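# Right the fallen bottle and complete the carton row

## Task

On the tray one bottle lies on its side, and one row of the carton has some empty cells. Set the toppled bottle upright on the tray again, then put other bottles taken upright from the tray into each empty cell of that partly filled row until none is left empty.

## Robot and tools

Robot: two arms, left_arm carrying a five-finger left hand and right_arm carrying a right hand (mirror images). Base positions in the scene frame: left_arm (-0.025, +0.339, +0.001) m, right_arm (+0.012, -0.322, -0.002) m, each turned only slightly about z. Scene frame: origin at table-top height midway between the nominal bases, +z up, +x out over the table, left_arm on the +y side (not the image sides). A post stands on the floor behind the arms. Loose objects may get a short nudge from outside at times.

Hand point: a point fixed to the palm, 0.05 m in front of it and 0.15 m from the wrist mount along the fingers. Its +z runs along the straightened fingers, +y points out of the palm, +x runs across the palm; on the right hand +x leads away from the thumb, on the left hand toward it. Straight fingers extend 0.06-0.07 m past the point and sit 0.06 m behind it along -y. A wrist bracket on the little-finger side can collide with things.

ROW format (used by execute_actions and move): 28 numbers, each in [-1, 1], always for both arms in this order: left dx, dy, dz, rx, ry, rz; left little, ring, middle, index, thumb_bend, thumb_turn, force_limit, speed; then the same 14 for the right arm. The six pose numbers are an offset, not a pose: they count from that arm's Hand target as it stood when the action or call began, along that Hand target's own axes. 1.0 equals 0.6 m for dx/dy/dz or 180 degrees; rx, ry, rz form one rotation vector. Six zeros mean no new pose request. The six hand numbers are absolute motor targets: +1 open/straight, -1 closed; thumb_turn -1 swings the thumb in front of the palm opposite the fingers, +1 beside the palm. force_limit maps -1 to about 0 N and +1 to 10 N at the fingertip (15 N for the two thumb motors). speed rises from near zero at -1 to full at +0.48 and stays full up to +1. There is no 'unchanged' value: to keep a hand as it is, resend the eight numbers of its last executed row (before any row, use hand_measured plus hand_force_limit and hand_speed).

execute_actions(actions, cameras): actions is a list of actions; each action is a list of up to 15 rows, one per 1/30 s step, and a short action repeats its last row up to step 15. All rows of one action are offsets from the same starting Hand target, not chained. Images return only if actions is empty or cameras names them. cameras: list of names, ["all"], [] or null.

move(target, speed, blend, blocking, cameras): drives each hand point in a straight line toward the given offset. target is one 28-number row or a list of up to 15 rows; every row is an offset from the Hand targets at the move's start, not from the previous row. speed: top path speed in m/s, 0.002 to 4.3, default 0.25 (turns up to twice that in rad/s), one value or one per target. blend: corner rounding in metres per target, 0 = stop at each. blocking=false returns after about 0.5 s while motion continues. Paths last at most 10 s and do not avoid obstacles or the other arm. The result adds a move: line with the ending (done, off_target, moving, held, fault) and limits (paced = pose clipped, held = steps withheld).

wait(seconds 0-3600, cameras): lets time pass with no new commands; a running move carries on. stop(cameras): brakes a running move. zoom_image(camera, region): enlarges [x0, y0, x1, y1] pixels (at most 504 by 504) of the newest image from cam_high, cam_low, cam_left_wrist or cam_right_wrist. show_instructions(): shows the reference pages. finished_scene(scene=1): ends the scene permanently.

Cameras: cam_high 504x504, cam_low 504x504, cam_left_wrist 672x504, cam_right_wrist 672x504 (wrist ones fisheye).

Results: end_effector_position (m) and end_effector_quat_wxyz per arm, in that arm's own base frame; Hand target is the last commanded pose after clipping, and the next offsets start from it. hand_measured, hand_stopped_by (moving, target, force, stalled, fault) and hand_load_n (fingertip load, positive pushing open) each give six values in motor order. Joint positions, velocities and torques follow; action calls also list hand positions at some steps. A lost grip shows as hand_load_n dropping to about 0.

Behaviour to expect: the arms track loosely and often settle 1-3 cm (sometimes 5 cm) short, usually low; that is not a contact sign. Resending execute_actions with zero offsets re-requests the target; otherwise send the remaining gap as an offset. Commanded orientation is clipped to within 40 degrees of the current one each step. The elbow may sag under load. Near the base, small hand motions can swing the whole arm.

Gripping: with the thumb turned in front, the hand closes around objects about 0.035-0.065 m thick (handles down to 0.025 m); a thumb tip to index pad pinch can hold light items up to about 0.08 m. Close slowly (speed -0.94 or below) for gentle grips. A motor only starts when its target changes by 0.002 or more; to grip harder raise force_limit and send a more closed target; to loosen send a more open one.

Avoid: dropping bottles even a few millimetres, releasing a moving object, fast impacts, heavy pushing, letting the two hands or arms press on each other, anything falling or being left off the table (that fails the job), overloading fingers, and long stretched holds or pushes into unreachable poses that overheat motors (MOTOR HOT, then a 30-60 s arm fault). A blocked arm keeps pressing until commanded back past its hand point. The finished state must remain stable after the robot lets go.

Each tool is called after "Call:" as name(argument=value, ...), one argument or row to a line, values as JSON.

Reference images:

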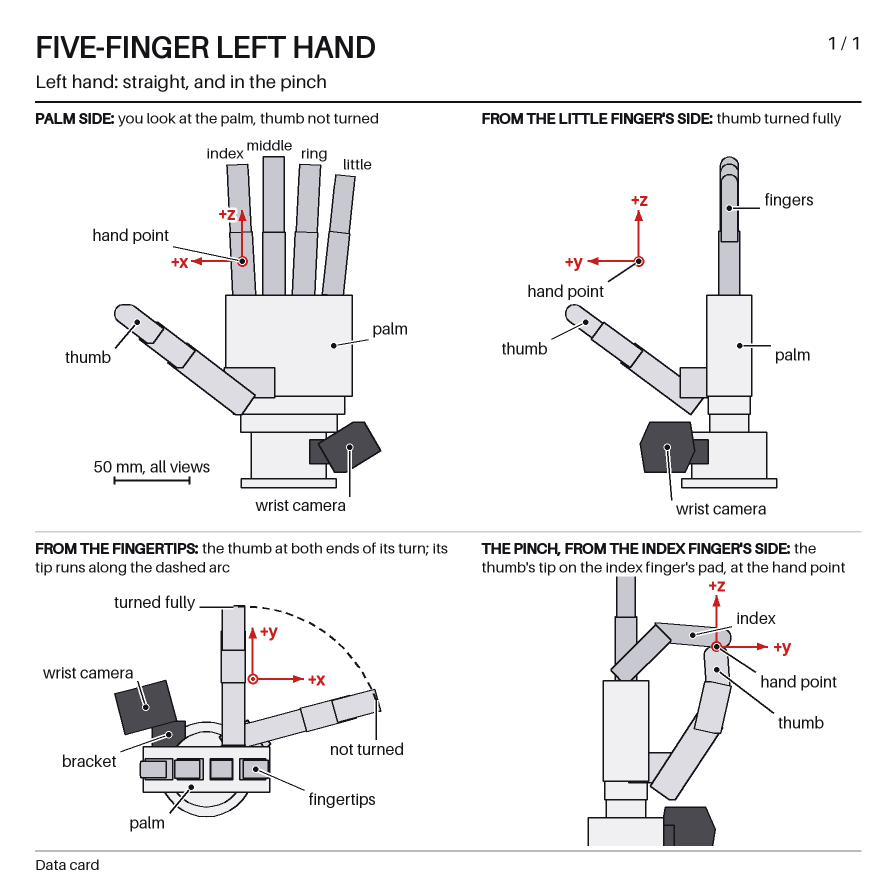

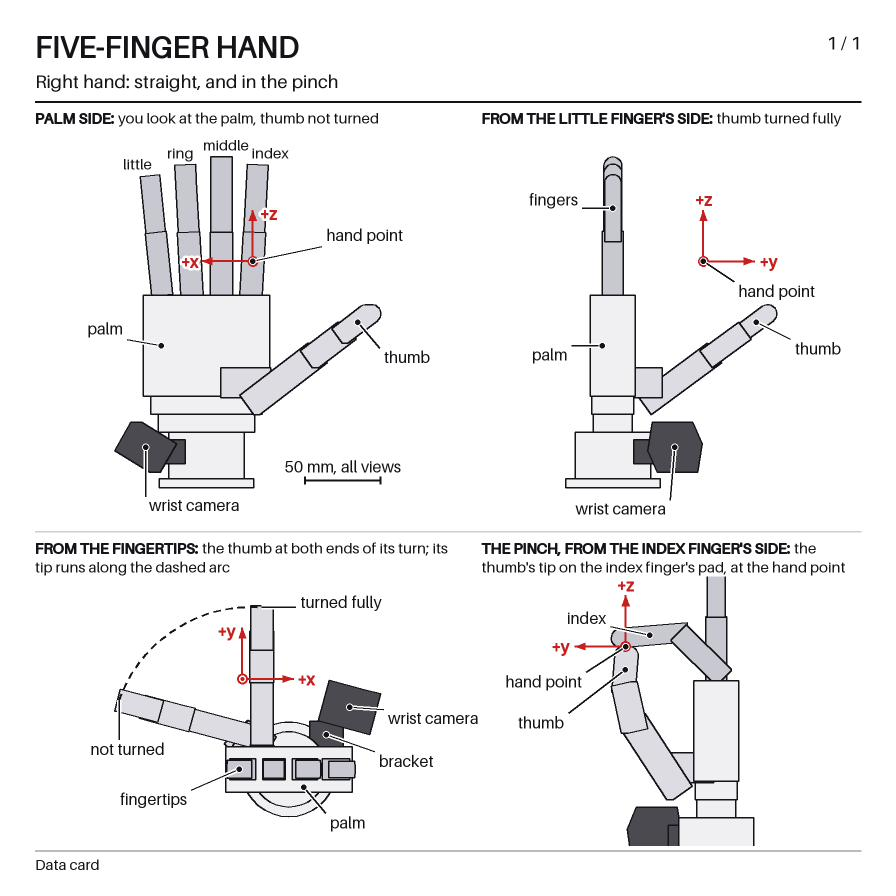

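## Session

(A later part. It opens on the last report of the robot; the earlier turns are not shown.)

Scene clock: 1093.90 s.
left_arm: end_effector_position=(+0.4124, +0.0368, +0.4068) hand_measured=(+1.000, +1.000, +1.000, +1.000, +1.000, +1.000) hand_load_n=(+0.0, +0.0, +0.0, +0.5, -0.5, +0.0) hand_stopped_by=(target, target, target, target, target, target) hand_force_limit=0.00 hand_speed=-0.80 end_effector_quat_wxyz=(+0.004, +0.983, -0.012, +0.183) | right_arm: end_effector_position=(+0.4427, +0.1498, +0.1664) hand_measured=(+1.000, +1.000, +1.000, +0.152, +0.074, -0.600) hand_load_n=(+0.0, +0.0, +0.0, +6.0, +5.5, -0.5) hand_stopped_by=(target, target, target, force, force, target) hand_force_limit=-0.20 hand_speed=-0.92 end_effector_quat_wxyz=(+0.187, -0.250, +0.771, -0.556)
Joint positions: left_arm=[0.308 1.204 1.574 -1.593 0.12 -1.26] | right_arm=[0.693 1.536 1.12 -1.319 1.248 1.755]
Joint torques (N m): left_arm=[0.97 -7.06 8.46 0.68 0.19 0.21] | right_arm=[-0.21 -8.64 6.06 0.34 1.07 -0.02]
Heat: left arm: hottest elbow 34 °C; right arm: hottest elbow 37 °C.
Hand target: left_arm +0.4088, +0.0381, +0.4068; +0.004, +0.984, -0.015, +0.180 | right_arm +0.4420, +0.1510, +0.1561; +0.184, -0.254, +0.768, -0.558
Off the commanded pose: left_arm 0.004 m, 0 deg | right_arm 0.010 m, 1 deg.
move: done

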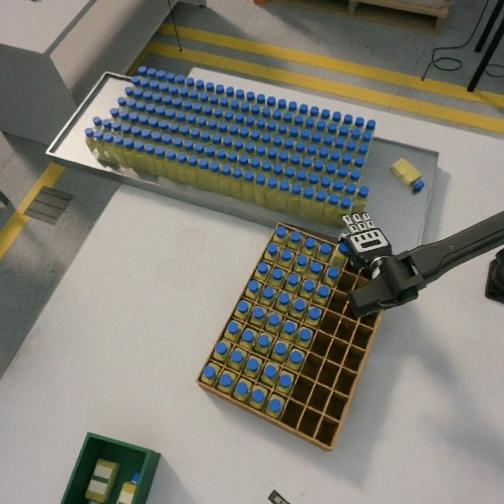

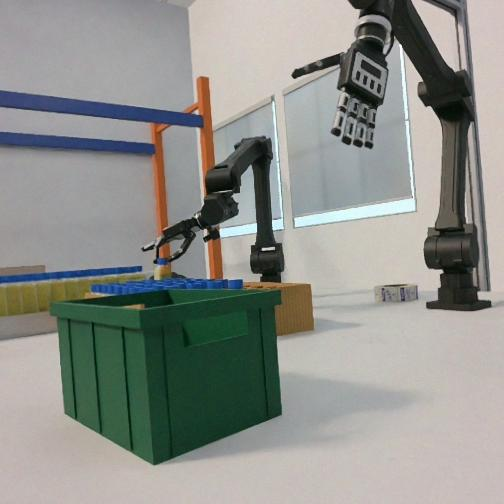

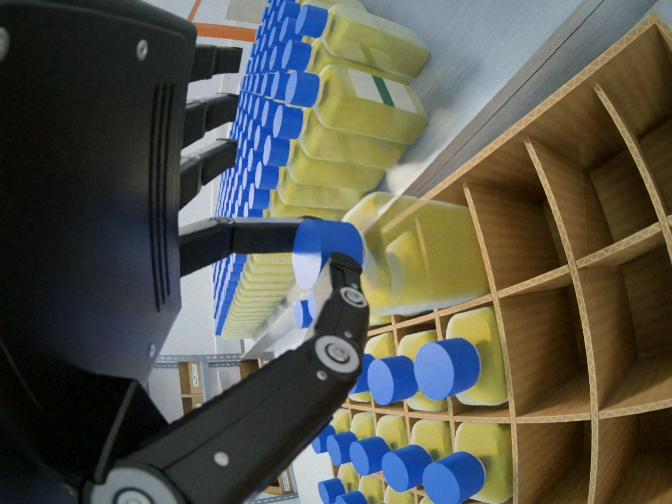

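Call:
move(
  target=[0,0,0,0,0,0,1,1,1,1,1,1,0,-0.8, 0.0093,0.0287,0.0195,0,0,0,1,1,1,0.0,-0.2,-0.6,-0.2,-0.92],
  speed=0.03,
  cameras=["cam_high","cam_low","cam_right_wrist"],
)

Call:
zoom_image(
  camera="cam_high",
  region=[310, 210, 380, 280],
)

Call:
zoom_image(
  camera="cam_right_wrist",
  region=[250, 130, 600, 430],
)

Call:
zoom_image(
  camera="cam_low",
  region=[100, 210, 220, 300],
)

Scene clock: 1112.57 s.
left_arm: end_effector_position=(+0.4124, +0.0368, +0.4068) hand_measured=(+1.000, +1.000, +1.000, +1.000, +1.000, +1.000) hand_load_n=(+0.0, +0.5, +0.0, +0.0, +0.0, -0.5) hand_stopped_by=(target, target, target, target, target, target) hand_force_limit=0.00 hand_speed=-0.80 end_effector_quat_wxyz=(+0.004, +0.983, -0.012, +0.183) | right_arm: end_effector_position=(+0.4408, +0.1479, +0.1464) hand_measured=(+1.000, +1.000, +1.000, +0.152, +0.074, -0.600) hand_load_n=(+0.0, +0.0, +0.0, +5.5, +5.5, +0.0) hand_stopped_by=(target, target, target, force, force, target) hand_force_limit=-0.20 hand_speed=-0.92 end_effector_quat_wxyz=(+0.193, -0.250, +0.771, -0.553)
Joint positions: left_arm=[0.308 1.204 1.574 -1.593 0.12 -1.26] | right_arm=[0.692 1.54 1.067 -1.225 1.248 1.727]
Joint torques (N m): left_arm=[0.97 -7 8.47 0.68 0.19 0.21] | right_arm=[-1.2 -8.76 5.81 0.24 1.16 -0.18]
Heat: left arm: hottest elbow 34 °C; right arm: hottest elbow 35 °C.
Hand target: left_arm +0.4088, +0.0381, +0.4068; +0.004, +0.984, -0.015, +0.180 | right_arm +0.4410, +0.1430, +0.1362; +0.184, -0.254, +0.768, -0.558
Off the commanded pose: left_arm 0.004 m, 0 deg | right_arm 0.011 m, 1 deg.
move: off_target (right_arm)

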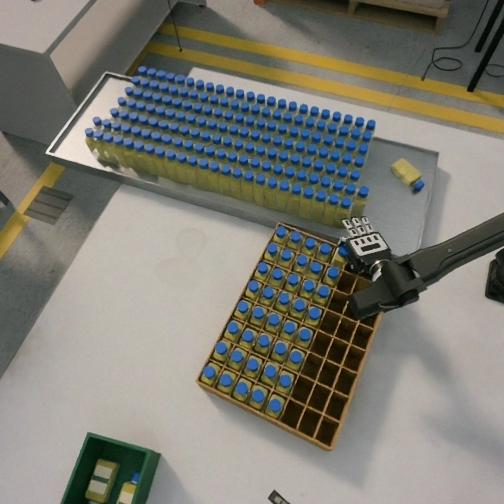

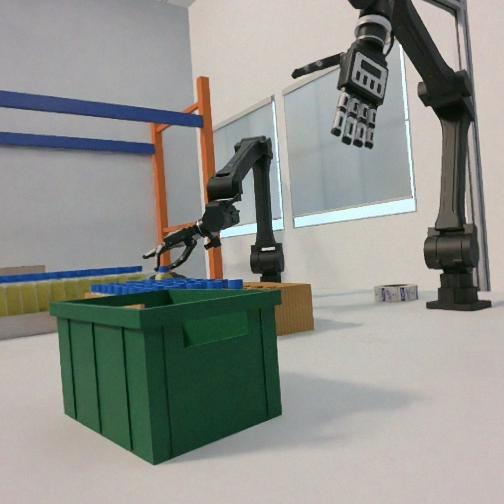

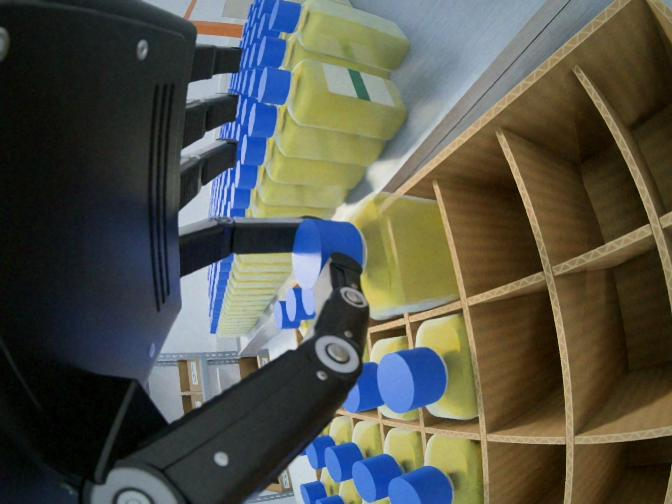

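Scaled by 7.200 from the camera's image (finer frame: 720x720).

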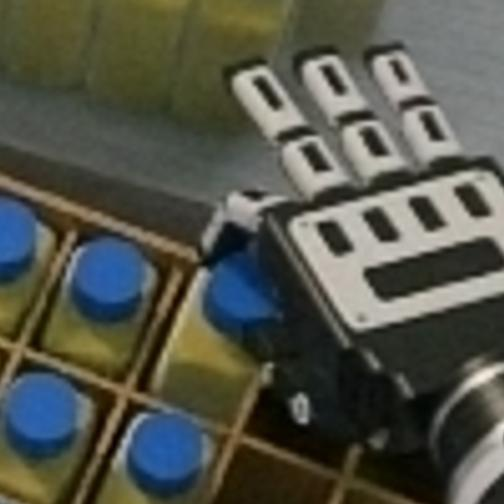

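Scaled by 1.440 from the camera's image (finer frame: 960x720).

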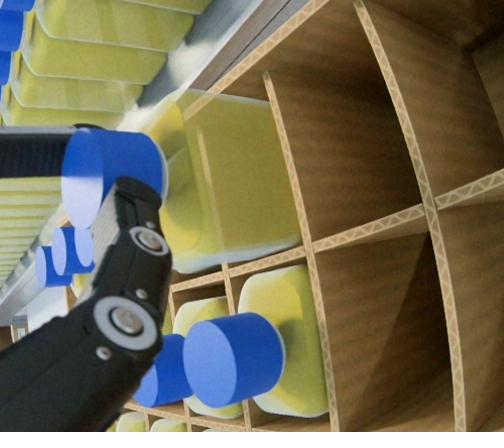

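Scaled by 4.200 from the camera's image (finer frame: 720x720).

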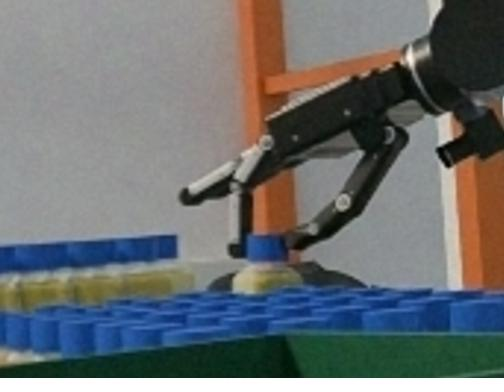

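Call:
move(
  target=[0,0,0,0,0,0,1,1,1,1,1,1,0,-0.8, 0.008,0.0283,0.0205,0,0,0,1,1,1,0.0,-0.2,-0.6,-0.2,-0.92],
  speed=0.03,
  cameras=["cam_high","cam_low","cam_right_wrist"],
)

Call:
zoom_image(
  camera="cam_high",
  region=[310, 210, 380, 280],
)

Call:
zoom_image(
  camera="cam_right_wrist",
  region=[250, 130, 600, 430],
)

Call:
zoom_image(
  camera="cam_low",
  region=[100, 210, 220, 300],
)

Scene clock: 1130.73 s.
left_arm: end_effector_position=(+0.4124, +0.0368, +0.4068) hand_measured=(+1.000, +1.000, +1.000, +1.000, +1.000, +1.000) hand_load_n=(+0.0, +0.0, +0.0, +0.0, +0.0, +0.0) hand_stopped_by=(target, target, target, target, target, target) hand_force_limit=0.00 hand_speed=-0.80 end_effector_quat_wxyz=(+0.004, +0.983, -0.012, +0.183) | right_arm: end_effector_position=(+0.4413, +0.1409, +0.1264) hand_measured=(+1.000, +1.000, +1.000, +0.152, +0.074, -0.600) hand_load_n=(+0.0, +0.0, +0.0, +6.0, +5.5, -0.5) hand_stopped_by=(target, target, target, force, force, target) hand_force_limit=-0.20 hand_speed=-0.92 end_effector_quat_wxyz=(+0.194, -0.249, +0.772, -0.552)
Joint positions: left_arm=[0.308 1.204 1.574 -1.593 0.12 -1.26] | right_arm=[0.677 1.547 1.017 -1.121 1.248 1.68]
Joint torques (N m): left_arm=[0.97 -7.06 8.47 0.68 0.19 0.21] | right_arm=[-1.08 -8.12 5.65 0.34 1.24 -0.15]
Heat: left arm: hottest elbow 34 °C; right arm: hottest elbow 34 °C.
Hand target: left_arm +0.4088, +0.0381, +0.4068; +0.004, +0.984, -0.015, +0.180 | right_arm +0.4409, +0.1348, +0.1162; +0.184, -0.254, +0.768, -0.558
Off the commanded pose: left_arm 0.004 m, 0 deg | right_arm 0.012 m, 1 deg.
move: off_target (right_arm)

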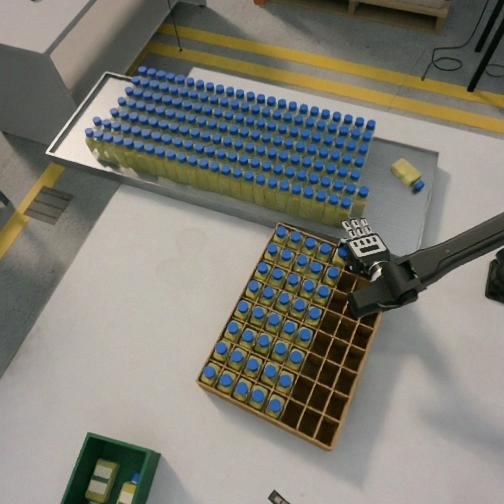

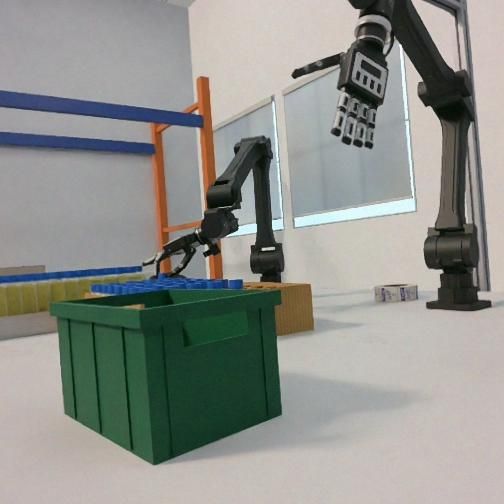

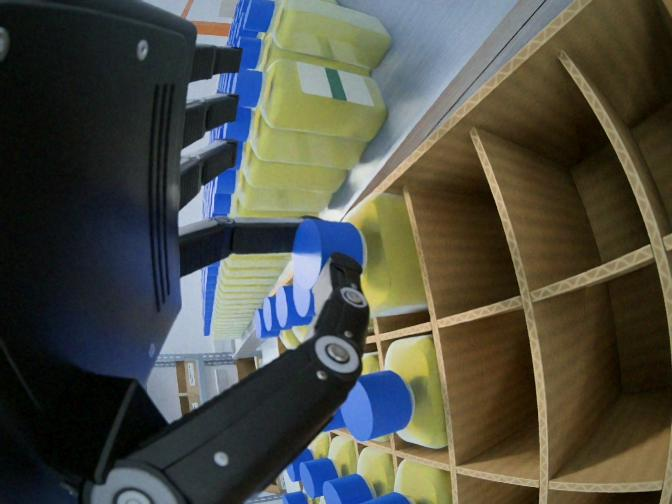

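Scaled by 7.200 from the camera's image (finer frame: 720x720).

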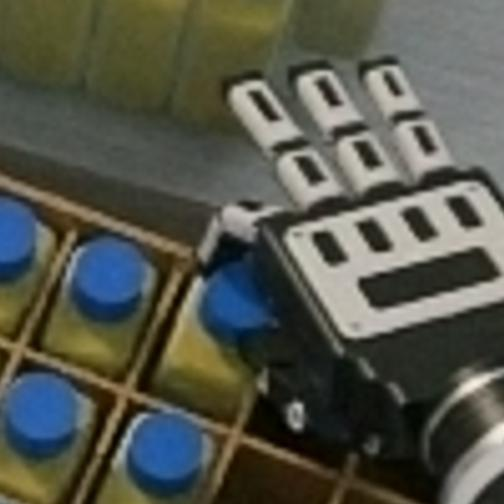

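Scaled by 1.440 from the camera's image (finer frame: 960x720).

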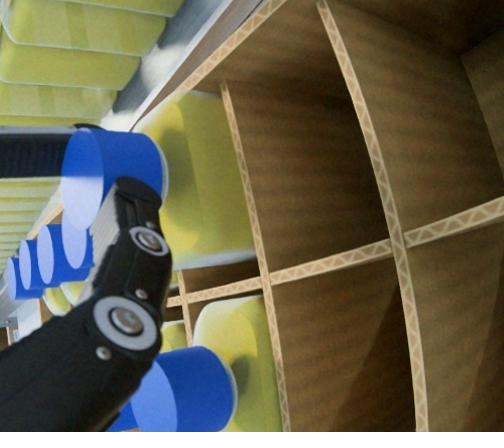

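Scaled by 4.200 from the camera's image (finer frame: 720x720).

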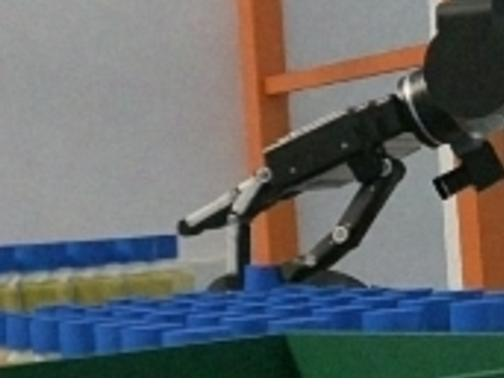

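Call:
move(
  target=[0,0,0,0,0,0,1,1,1,1,1,1,0,-0.8, 0,0.019,0.0062,0,0,0,1,1,1,0.0,-0.2,-0.6,-0.2,-0.92],
  speed=0.03,
  cameras=["cam_high","cam_low","cam_right_wrist"],
)

Call:
zoom_image(
  camera="cam_high",
  region=[310, 210, 380, 280],
)

Call:
zoom_image(
  camera="cam_low",
  region=[100, 210, 220, 300],
)

Scene clock: 1137.93 s.
left_arm: end_effector_position=(+0.4124, +0.0368, +0.4068) hand_measured=(+1.000, +1.000, +1.000, +1.000, +1.000, +1.000) hand_load_n=(+0.0, +0.0, +0.0, +0.0, +0.0, +0.0) hand_stopped_by=(target, target, target, target, target, target) hand_force_limit=0.00 hand_speed=-0.80 end_effector_quat_wxyz=(+0.004, +0.983, -0.012, +0.183) | right_arm: end_effector_position=(+0.4420, +0.1408, +0.1152) hand_measured=(+1.000, +1.000, +1.000, +0.152, +0.074, -0.600) hand_load_n=(+0.0, +0.0, +0.0, +6.0, +5.5, +0.0) hand_stopped_by=(target, target, target, force, force, target) hand_force_limit=-0.20 hand_speed=-0.92 end_effector_quat_wxyz=(+0.195, -0.248, +0.772, -0.552)
Joint positions: left_arm=[0.308 1.204 1.574 -1.593 0.12 -1.26] | right_arm=[0.676 1.563 1.002 -1.087 1.248 1.68]
Joint torques (N m): left_arm=[0.97 -7.06 8.46 0.66 0.18 0.21] | right_arm=[-0.73 -8.18 5.46 0.38 1.22 -0.19]
Heat: left arm: hottest elbow 34 °C; right arm: hottest elbow 34 °C.
Hand target: left_arm +0.4088, +0.0381, +0.4068; +0.004, +0.984, -0.015, +0.180 | right_arm +0.4409, +0.1348, +0.1041; +0.184, -0.253, +0.768, -0.558
Off the commanded pose: left_arm 0.004 m, 0 deg | right_arm 0.013 m, 2 deg.
move: off_target (right_arm)

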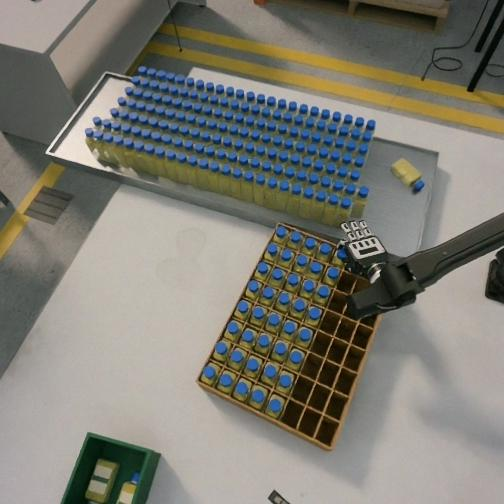

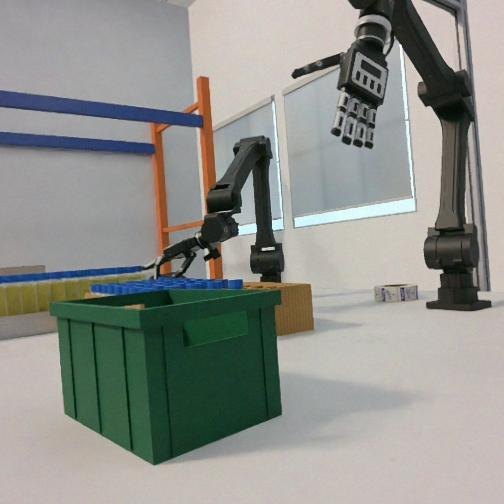

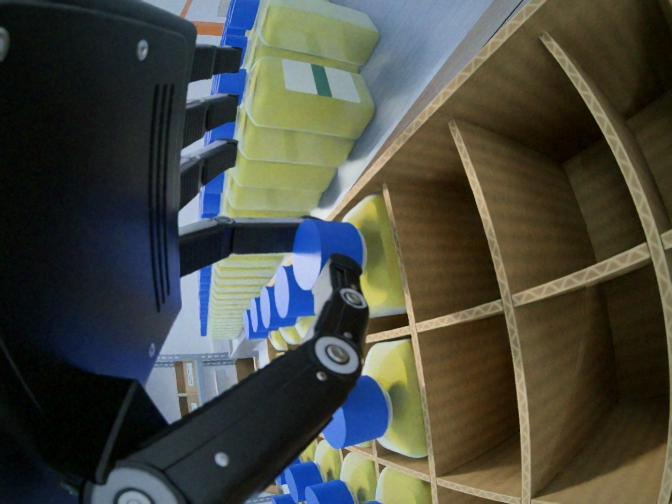

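Scaled by 7.200 from the camera's image (finer frame: 720x720).

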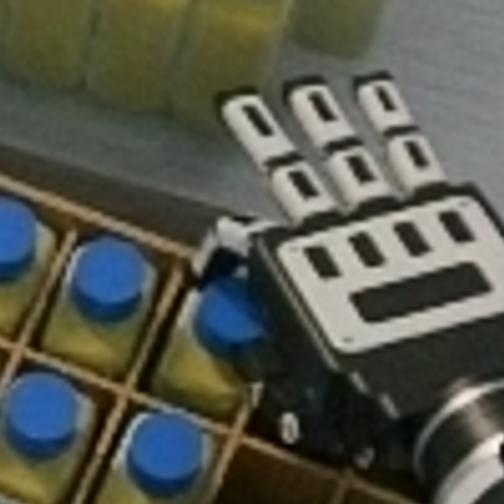

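Scaled by 4.200 from the camera's image (finer frame: 720x720).

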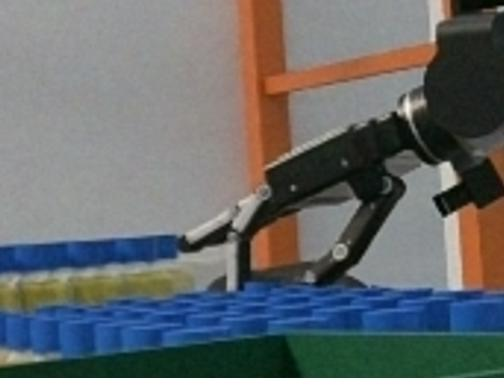

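Call:
move(
  target=[0,0,0,0,0,0,1,1,1,1,1,1,0,-0.8, 0,0.0095,0.0031,0,0,0,1,1,1,0.0,-0.2,-0.6,-0.2,-0.92],
  speed=0.03,
  cameras=["cam_high","cam_low","cam_right_wrist"],
)

Call:
zoom_image(
  camera="cam_high",
  region=[310, 210, 380, 280],
)

Call:
zoom_image(
  camera="cam_right_wrist",
  region=[200, 180, 480, 504],
)

Call:
zoom_image(
  camera="cam_low",
  region=[100, 240, 200, 300],
)

Scene clock: 1143.27 s.
left_arm: end_effector_position=(+0.4124, +0.0368, +0.4068) hand_measured=(+1.000, +1.000, +1.000, +1.000, +1.000, +1.000) hand_load_n=(+0.0, +0.0, +0.0, +0.0, +0.0, +0.0) hand_stopped_by=(target, target, target, target, target, target) hand_force_limit=0.00 hand_speed=-0.80 end_effector_quat_wxyz=(+0.004, +0.983, -0.012, +0.183) | right_arm: end_effector_position=(+0.4431, +0.1412, +0.1133) hand_measured=(+1.000, +1.000, +1.000, +0.152, +0.074, -0.600) hand_load_n=(+0.0, +0.0, +0.0, +6.5, +4.0, +0.0) hand_stopped_by=(target, target, target, force, force, target) hand_force_limit=-0.20 hand_speed=-0.92 end_effector_quat_wxyz=(+0.198, -0.246, +0.772, -0.552)
Joint positions: left_arm=[0.308 1.204 1.574 -1.593 0.12 -1.26] | right_arm=[0.676 1.566 0.998 -1.072 1.251 1.68]
Joint torques (N m): left_arm=[0.91 -7.06 8.46 0.66 0.19 0.21] | right_arm=[-0.97 -7.71 5.22 0.36 1.08 -0.17]
Heat: left arm: hottest elbow 34 °C; right arm: hottest elbow 34 °C.
Hand target: left_arm +0.4088, +0.0381, +0.4068; +0.004, +0.984, -0.015, +0.180 | right_arm +0.4409, +0.1348, +0.0982; +0.184, -0.253, +0.768, -0.558
Off the commanded pose: left_arm 0.004 m, 0 deg | right_arm 0.017 m, 2 deg.
move: off_target (right_arm)

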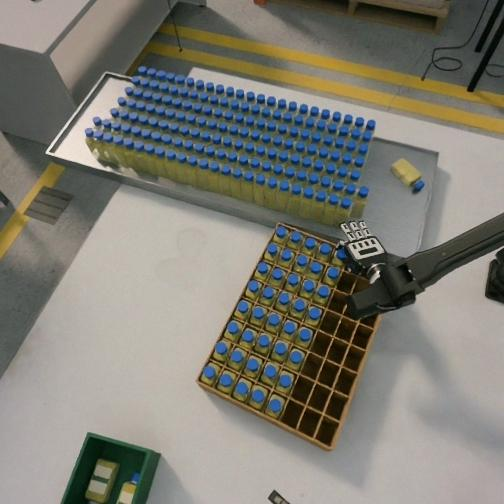

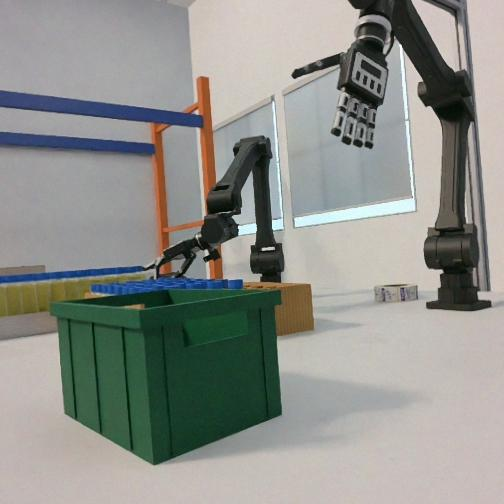

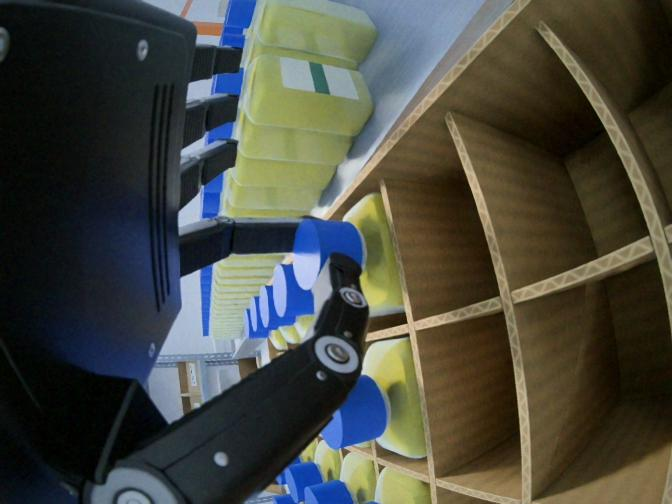

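Scaled by 7.200 from the camera's image (finer frame: 720x720).

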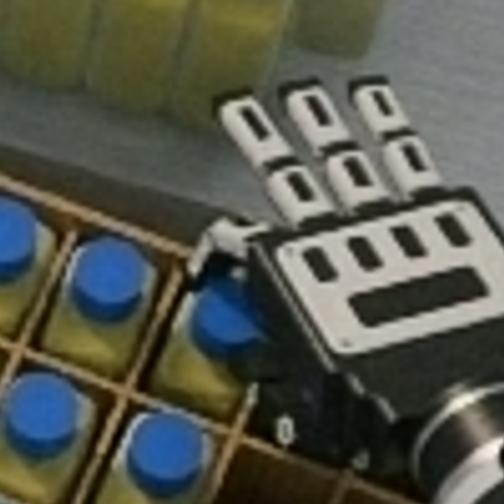

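Scaled by 1.556 from the camera's image (finer frame: 960x720).

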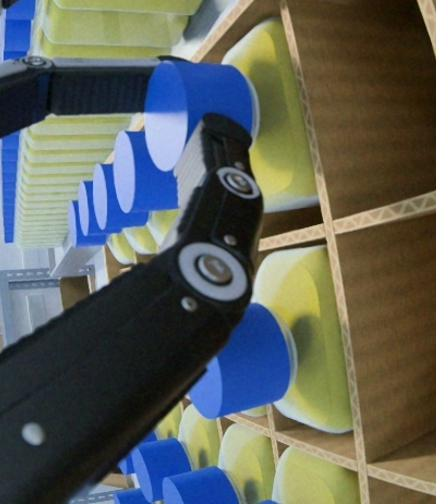

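Scaled by 5.040 from the camera's image (finer frame: 720x720).

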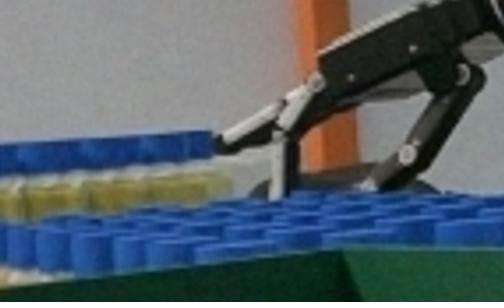

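Call:
move(
  target=[
    [0,0,0,0,0,0,1,1,1,1,1,1,0,-0.8, 0,-0.0079,-0.0026,0,0,0,1,1,1,0.0,-0.2,-0.6,-0.2,-0.92],
    [0,0,0,0,0,0,1,1,1,1,1,1,0,-0.8, 0,-0.0079,-0.0026,0,0,0,1,1,1,0.35,0.2,-0.6,-0.2,-0.8],
  ],
  speed=0.03,
  cameras=["cam_high","cam_low","cam_right_wrist"],
)

Call:
zoom_image(
  camera="cam_high",
  region=[310, 210, 380, 280],
)

Call:
zoom_image(
  camera="cam_right_wrist",
  region=[200, 180, 480, 504],
)

Call:
zoom_image(
  camera="cam_low",
  region=[100, 240, 200, 300],
)

Scene clock: 1159.33 s.
left_arm: end_effector_position=(+0.4124, +0.0368, +0.4068) hand_measured=(+1.000, +1.000, +1.000, +1.000, +1.000, +1.000) hand_load_n=(+0.0, +0.0, +0.0, +0.0, +0.0, +0.0) hand_stopped_by=(target, target, target, target, target, target) hand_force_limit=0.00 hand_speed=-0.80 end_effector_quat_wxyz=(+0.004, +0.983, -0.012, +0.183) | right_arm: end_effector_position=(+0.4432, +0.1409, +0.1134) hand_measured=(+1.000, +1.000, +1.000, +0.350, +0.200, -0.600) hand_load_n=(+0.0, +0.0, +0.0, +0.0, +0.0, +0.0) hand_stopped_by=(target, target, target, target, target, target) hand_force_limit=-0.20 hand_speed=-0.80 end_effector_quat_wxyz=(+0.198, -0.246, +0.772, -0.552)
Joint positions: left_arm=[0.308 1.204 1.574 -1.593 0.12 -1.26] | right_arm=[0.676 1.566 0.998 -1.071 1.253 1.68]
Joint torques (N m): left_arm=[0.91 -7.12 8.44 0.69 0.18 0.21] | right_arm=[-0.97 -8.47 5.67 -0.01 1.05 -0.19]
Heat: left arm: hottest elbow 34 °C; right arm: hottest elbow 33 °C.
Hand target: left_arm +0.4088, +0.0381, +0.4068; +0.004, +0.984, -0.015, +0.180 | right_arm +0.4409, +0.1348, +0.1032; +0.184, -0.253, +0.768, -0.558
Off the commanded pose: left_arm 0.004 m, 0 deg | right_arm 0.012 m, 2 deg.
move: off_target (right_arm); target 2's new numbers were sent with right_arm's hand 0.012 m and 2 deg from that target

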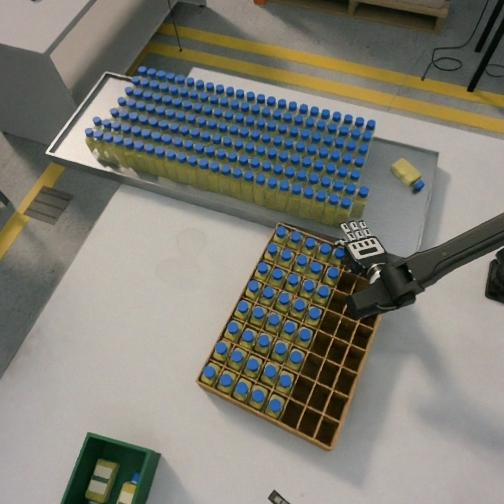

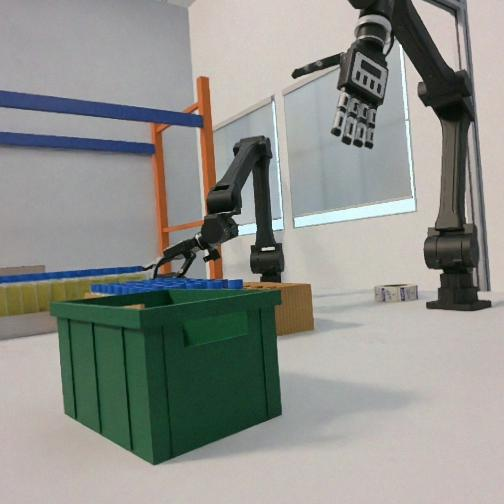

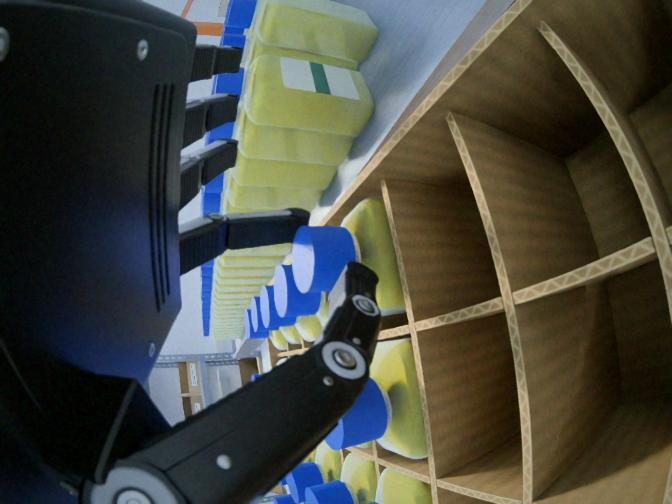

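Scaled by 7.200 from the camera's image (finer frame: 720x720).

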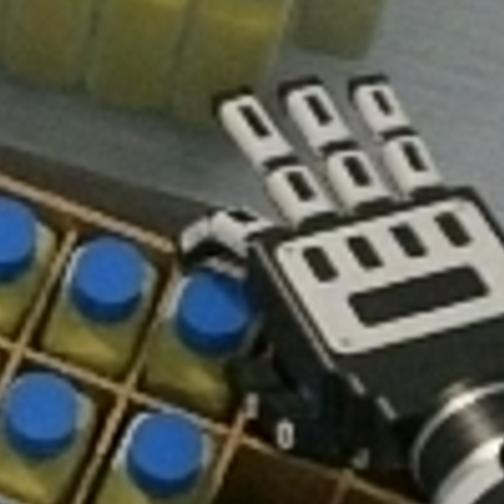

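Scaled by 1.556 from the camera's image (finer frame: 960x720).

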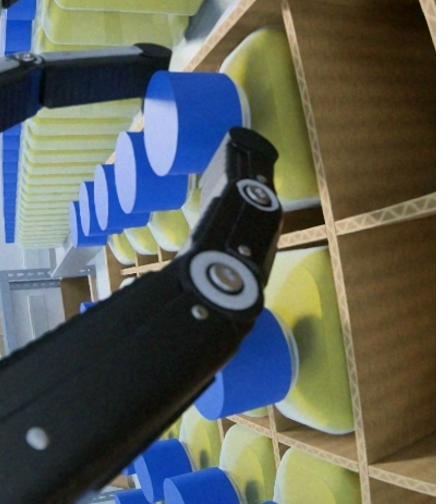

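Scaled by 5.040 from the camera's image (finer frame: 720x720).

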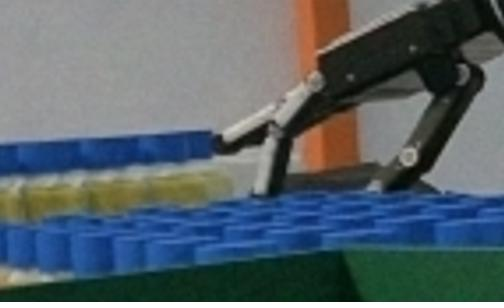

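Call:
move(
  target=[0,0,0,0,0,0,1,1,1,1,1,1,0,-0.8, 0,-0.079,-0.0257,0,0,0,1,1,1,0.35,0.2,-0.6,-0.2,-0.8],
  speed=0.04,
  cameras=["cam_high","cam_low","cam_right_wrist"],
)

Call:
zoom_image(
  camera="cam_high",
  region=[310, 210, 380, 280],
)

Call:
zoom_image(
  camera="cam_right_wrist",
  region=[200, 130, 550, 430],
)

Scene clock: 1168.20 s.
left_arm: end_effector_position=(+0.4124, +0.0368, +0.4068) hand_measured=(+1.000, +1.000, +1.000, +1.000, +1.000, +1.000) hand_load_n=(+0.0, +0.0, +0.0, +0.0, +0.0, +0.0) hand_stopped_by=(target, target, target, target, target, target) hand_force_limit=0.00 hand_speed=-0.80 end_effector_quat_wxyz=(+0.004, +0.983, -0.012, +0.183) | right_arm: end_effector_position=(+0.4299, +0.1303, +0.1370) hand_measured=(+1.000, +1.000, +1.000, +0.350, +0.200, -0.600) hand_load_n=(-0.5, +0.0, +0.0, +0.0, +0.0, +0.0) hand_stopped_by=(target, target, target, target, target, target) hand_force_limit=-0.20 hand_speed=-0.80 end_effector_quat_wxyz=(+0.174, -0.265, +0.765, -0.561)
Joint positions: left_arm=[0.308 1.204 1.574 -1.593 0.12 -1.26] | right_arm=[0.676 1.519 1.017 -1.2 1.253 1.675]
Joint torques (N m): left_arm=[0.91 -7.06 8.44 0.68 0.19 0.21] | right_arm=[-0.79 -9.58 9.29 -0.38 1.04 -0.17]
Heat: left arm: hottest elbow 34 °C; right arm: hottest elbow 33 °C.
Hand target: left_arm +0.4088, +0.0381, +0.4068; +0.004, +0.984, -0.015, +0.180 | right_arm +0.4409, +0.1349, +0.1530; +0.184, -0.254, +0.768, -0.558
Off the commanded pose: left_arm 0.004 m, 0 deg | right_arm 0.020 m, 2 deg.
move: off_target (right_arm)

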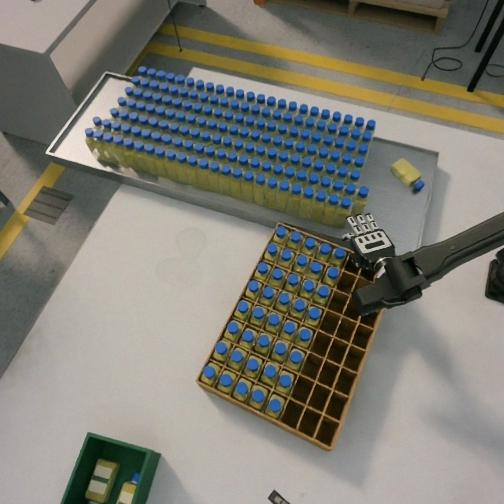

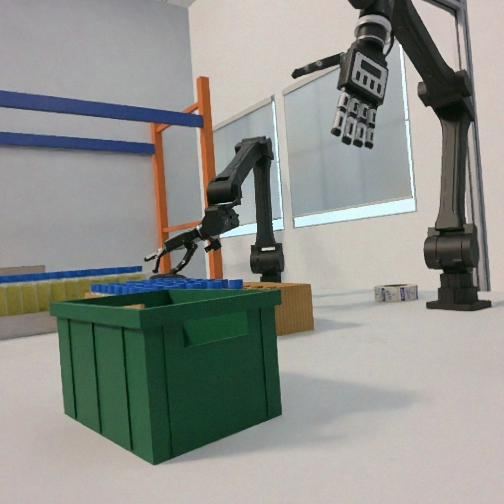

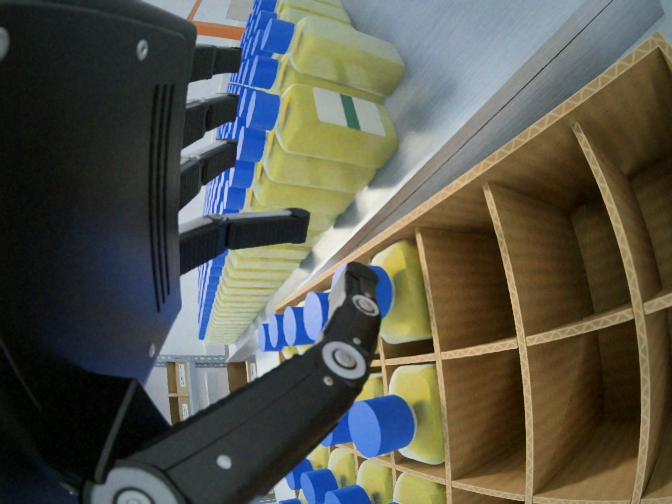

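Scaled by 7.200 from the camera's image (finer frame: 720x720).

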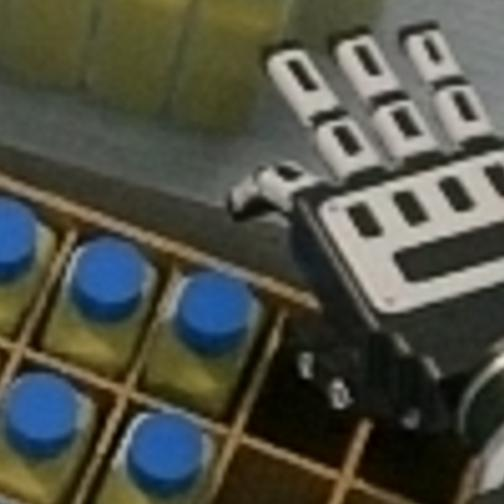

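Scaled by 1.440 from the camera's image (finer frame: 960x720).

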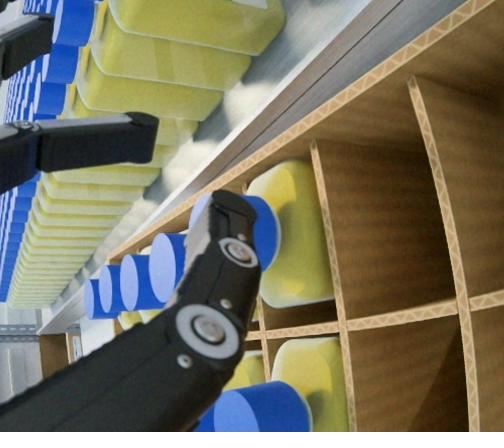

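Call:
move(
  target=[
    [0,0,0,0,0,0,1,1,1,1,1,1,0,-0.8, 0,-0.2693,-0.0874,0,0,0,1,1,1,0.35,0.2,-0.6,-0.2,-0.8],
    [0,0,0,0,0,0,1,1,1,1,1,1,0,-0.8, 0.5515,0.0243,0.3192,0,-0.5359,-0.1740,1,1,1,0.35,0.2,-0.6,-0.2,-0.8],
  ],
  speed=[0.12,0.2],
  cameras=["cam_high","cam_low","cam_right_wrist"],
)

Call:
zoom_image(
  camera="cam_high",
  region=[230, 190, 410, 370],
)

Call:
zoom_image(
  camera="cam_right_wrist",
  region=[200, 130, 672, 504],
)

Scene clock: 1281.63 s.
left_arm: end_effector_position=(+0.4124, +0.0368, +0.4068) hand_measured=(+1.000, +1.000, +1.000, +1.000, +1.000, +1.000) hand_load_n=(+0.0, +0.0, +0.0, +0.0, +0.0, +0.0) hand_stopped_by=(target, target, target, target, target, target) hand_force_limit=0.00 hand_speed=-0.80 end_effector_quat_wxyz=(+0.004, +0.983, -0.012, +0.183) | right_arm: end_effector_position=(+0.2744, -0.1958, +0.0797) hand_measured=(+1.000, +1.000, +1.000, +0.350, +0.200, -0.600) hand_load_n=(+0.0, +0.0, +0.0, +0.0, +0.5, +0.0) hand_stopped_by=(target, target, target, target, target, target) hand_force_limit=-0.20 hand_speed=-0.80 end_effector_quat_wxyz=(-0.507, +0.758, -0.349, +0.213)
Joint positions: left_arm=[0.308 1.204 1.574 -1.593 0.12 -1.26] | right_arm=[-1.058 1.605 0.956 -1.409 -1.108 -2.072]
Joint torques (N m): left_arm=[0.97 -7.06 8.46 0.66 0.19 0.21] | right_arm=[0.21 -7.24 7.95 -0.94 -0.44 -0.18]
Heat: left arm: hottest elbow 34 °C; right arm: hottest elbow 38 °C.
Hand target: left_arm +0.4088, +0.0381, +0.4068; +0.004, +0.984, -0.015, +0.180 | right_arm +0.2805, -0.2047, +0.0800; -0.549, +0.755, -0.291, +0.211
Off the commanded pose: left_arm 0.004 m, 0 deg | right_arm 0.011 m, 8 deg.
joint sent to its limit (right arm) — joint 6 (wrist roll), lower limit. The joint targets are off in orientation, not in position.
move: off_target (right_arm)

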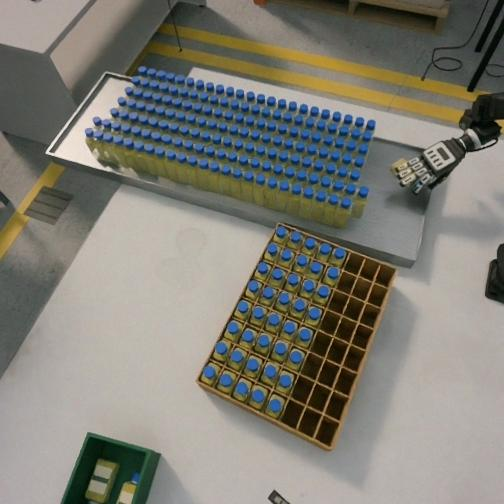

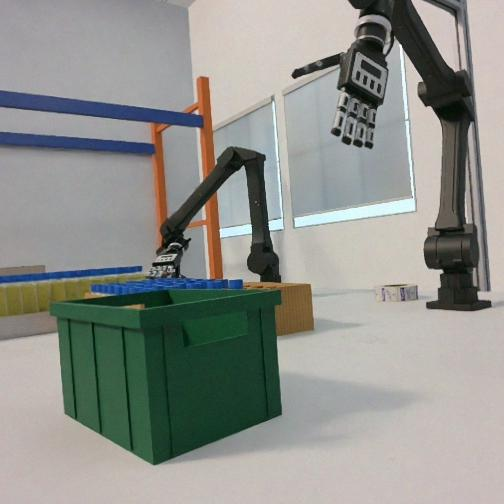

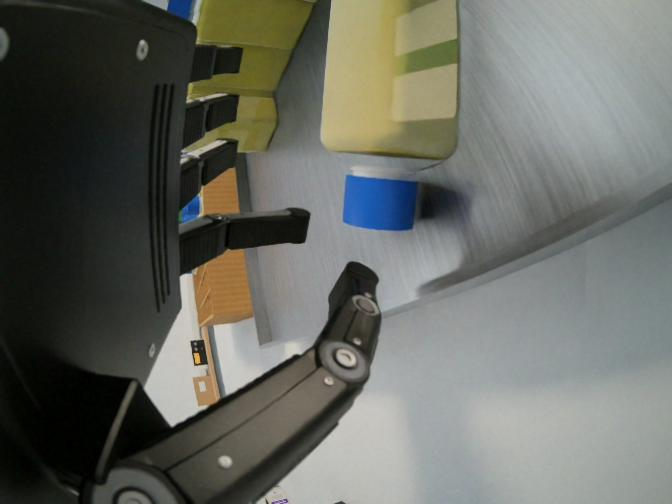

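Scaled by 2.800 from the camera's image (finer frame: 720x720).

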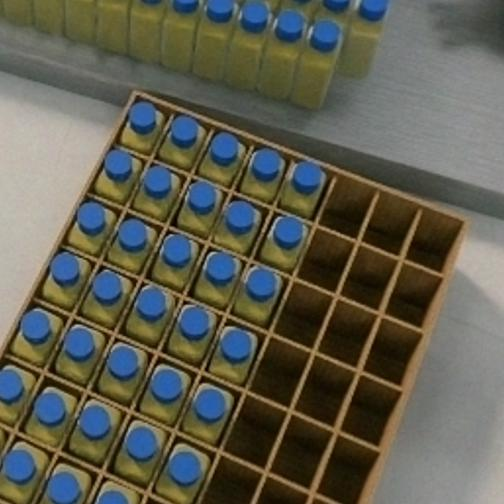

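Scaled by 1.068 from the camera's image (finer frame: 960x720).

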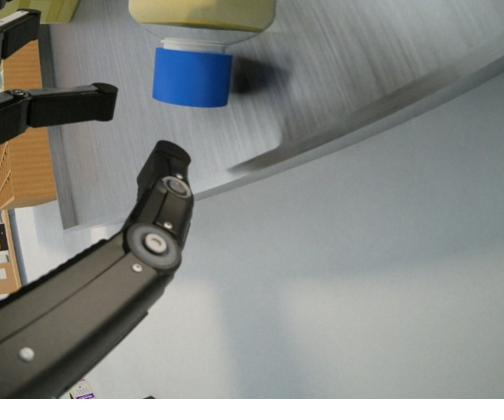

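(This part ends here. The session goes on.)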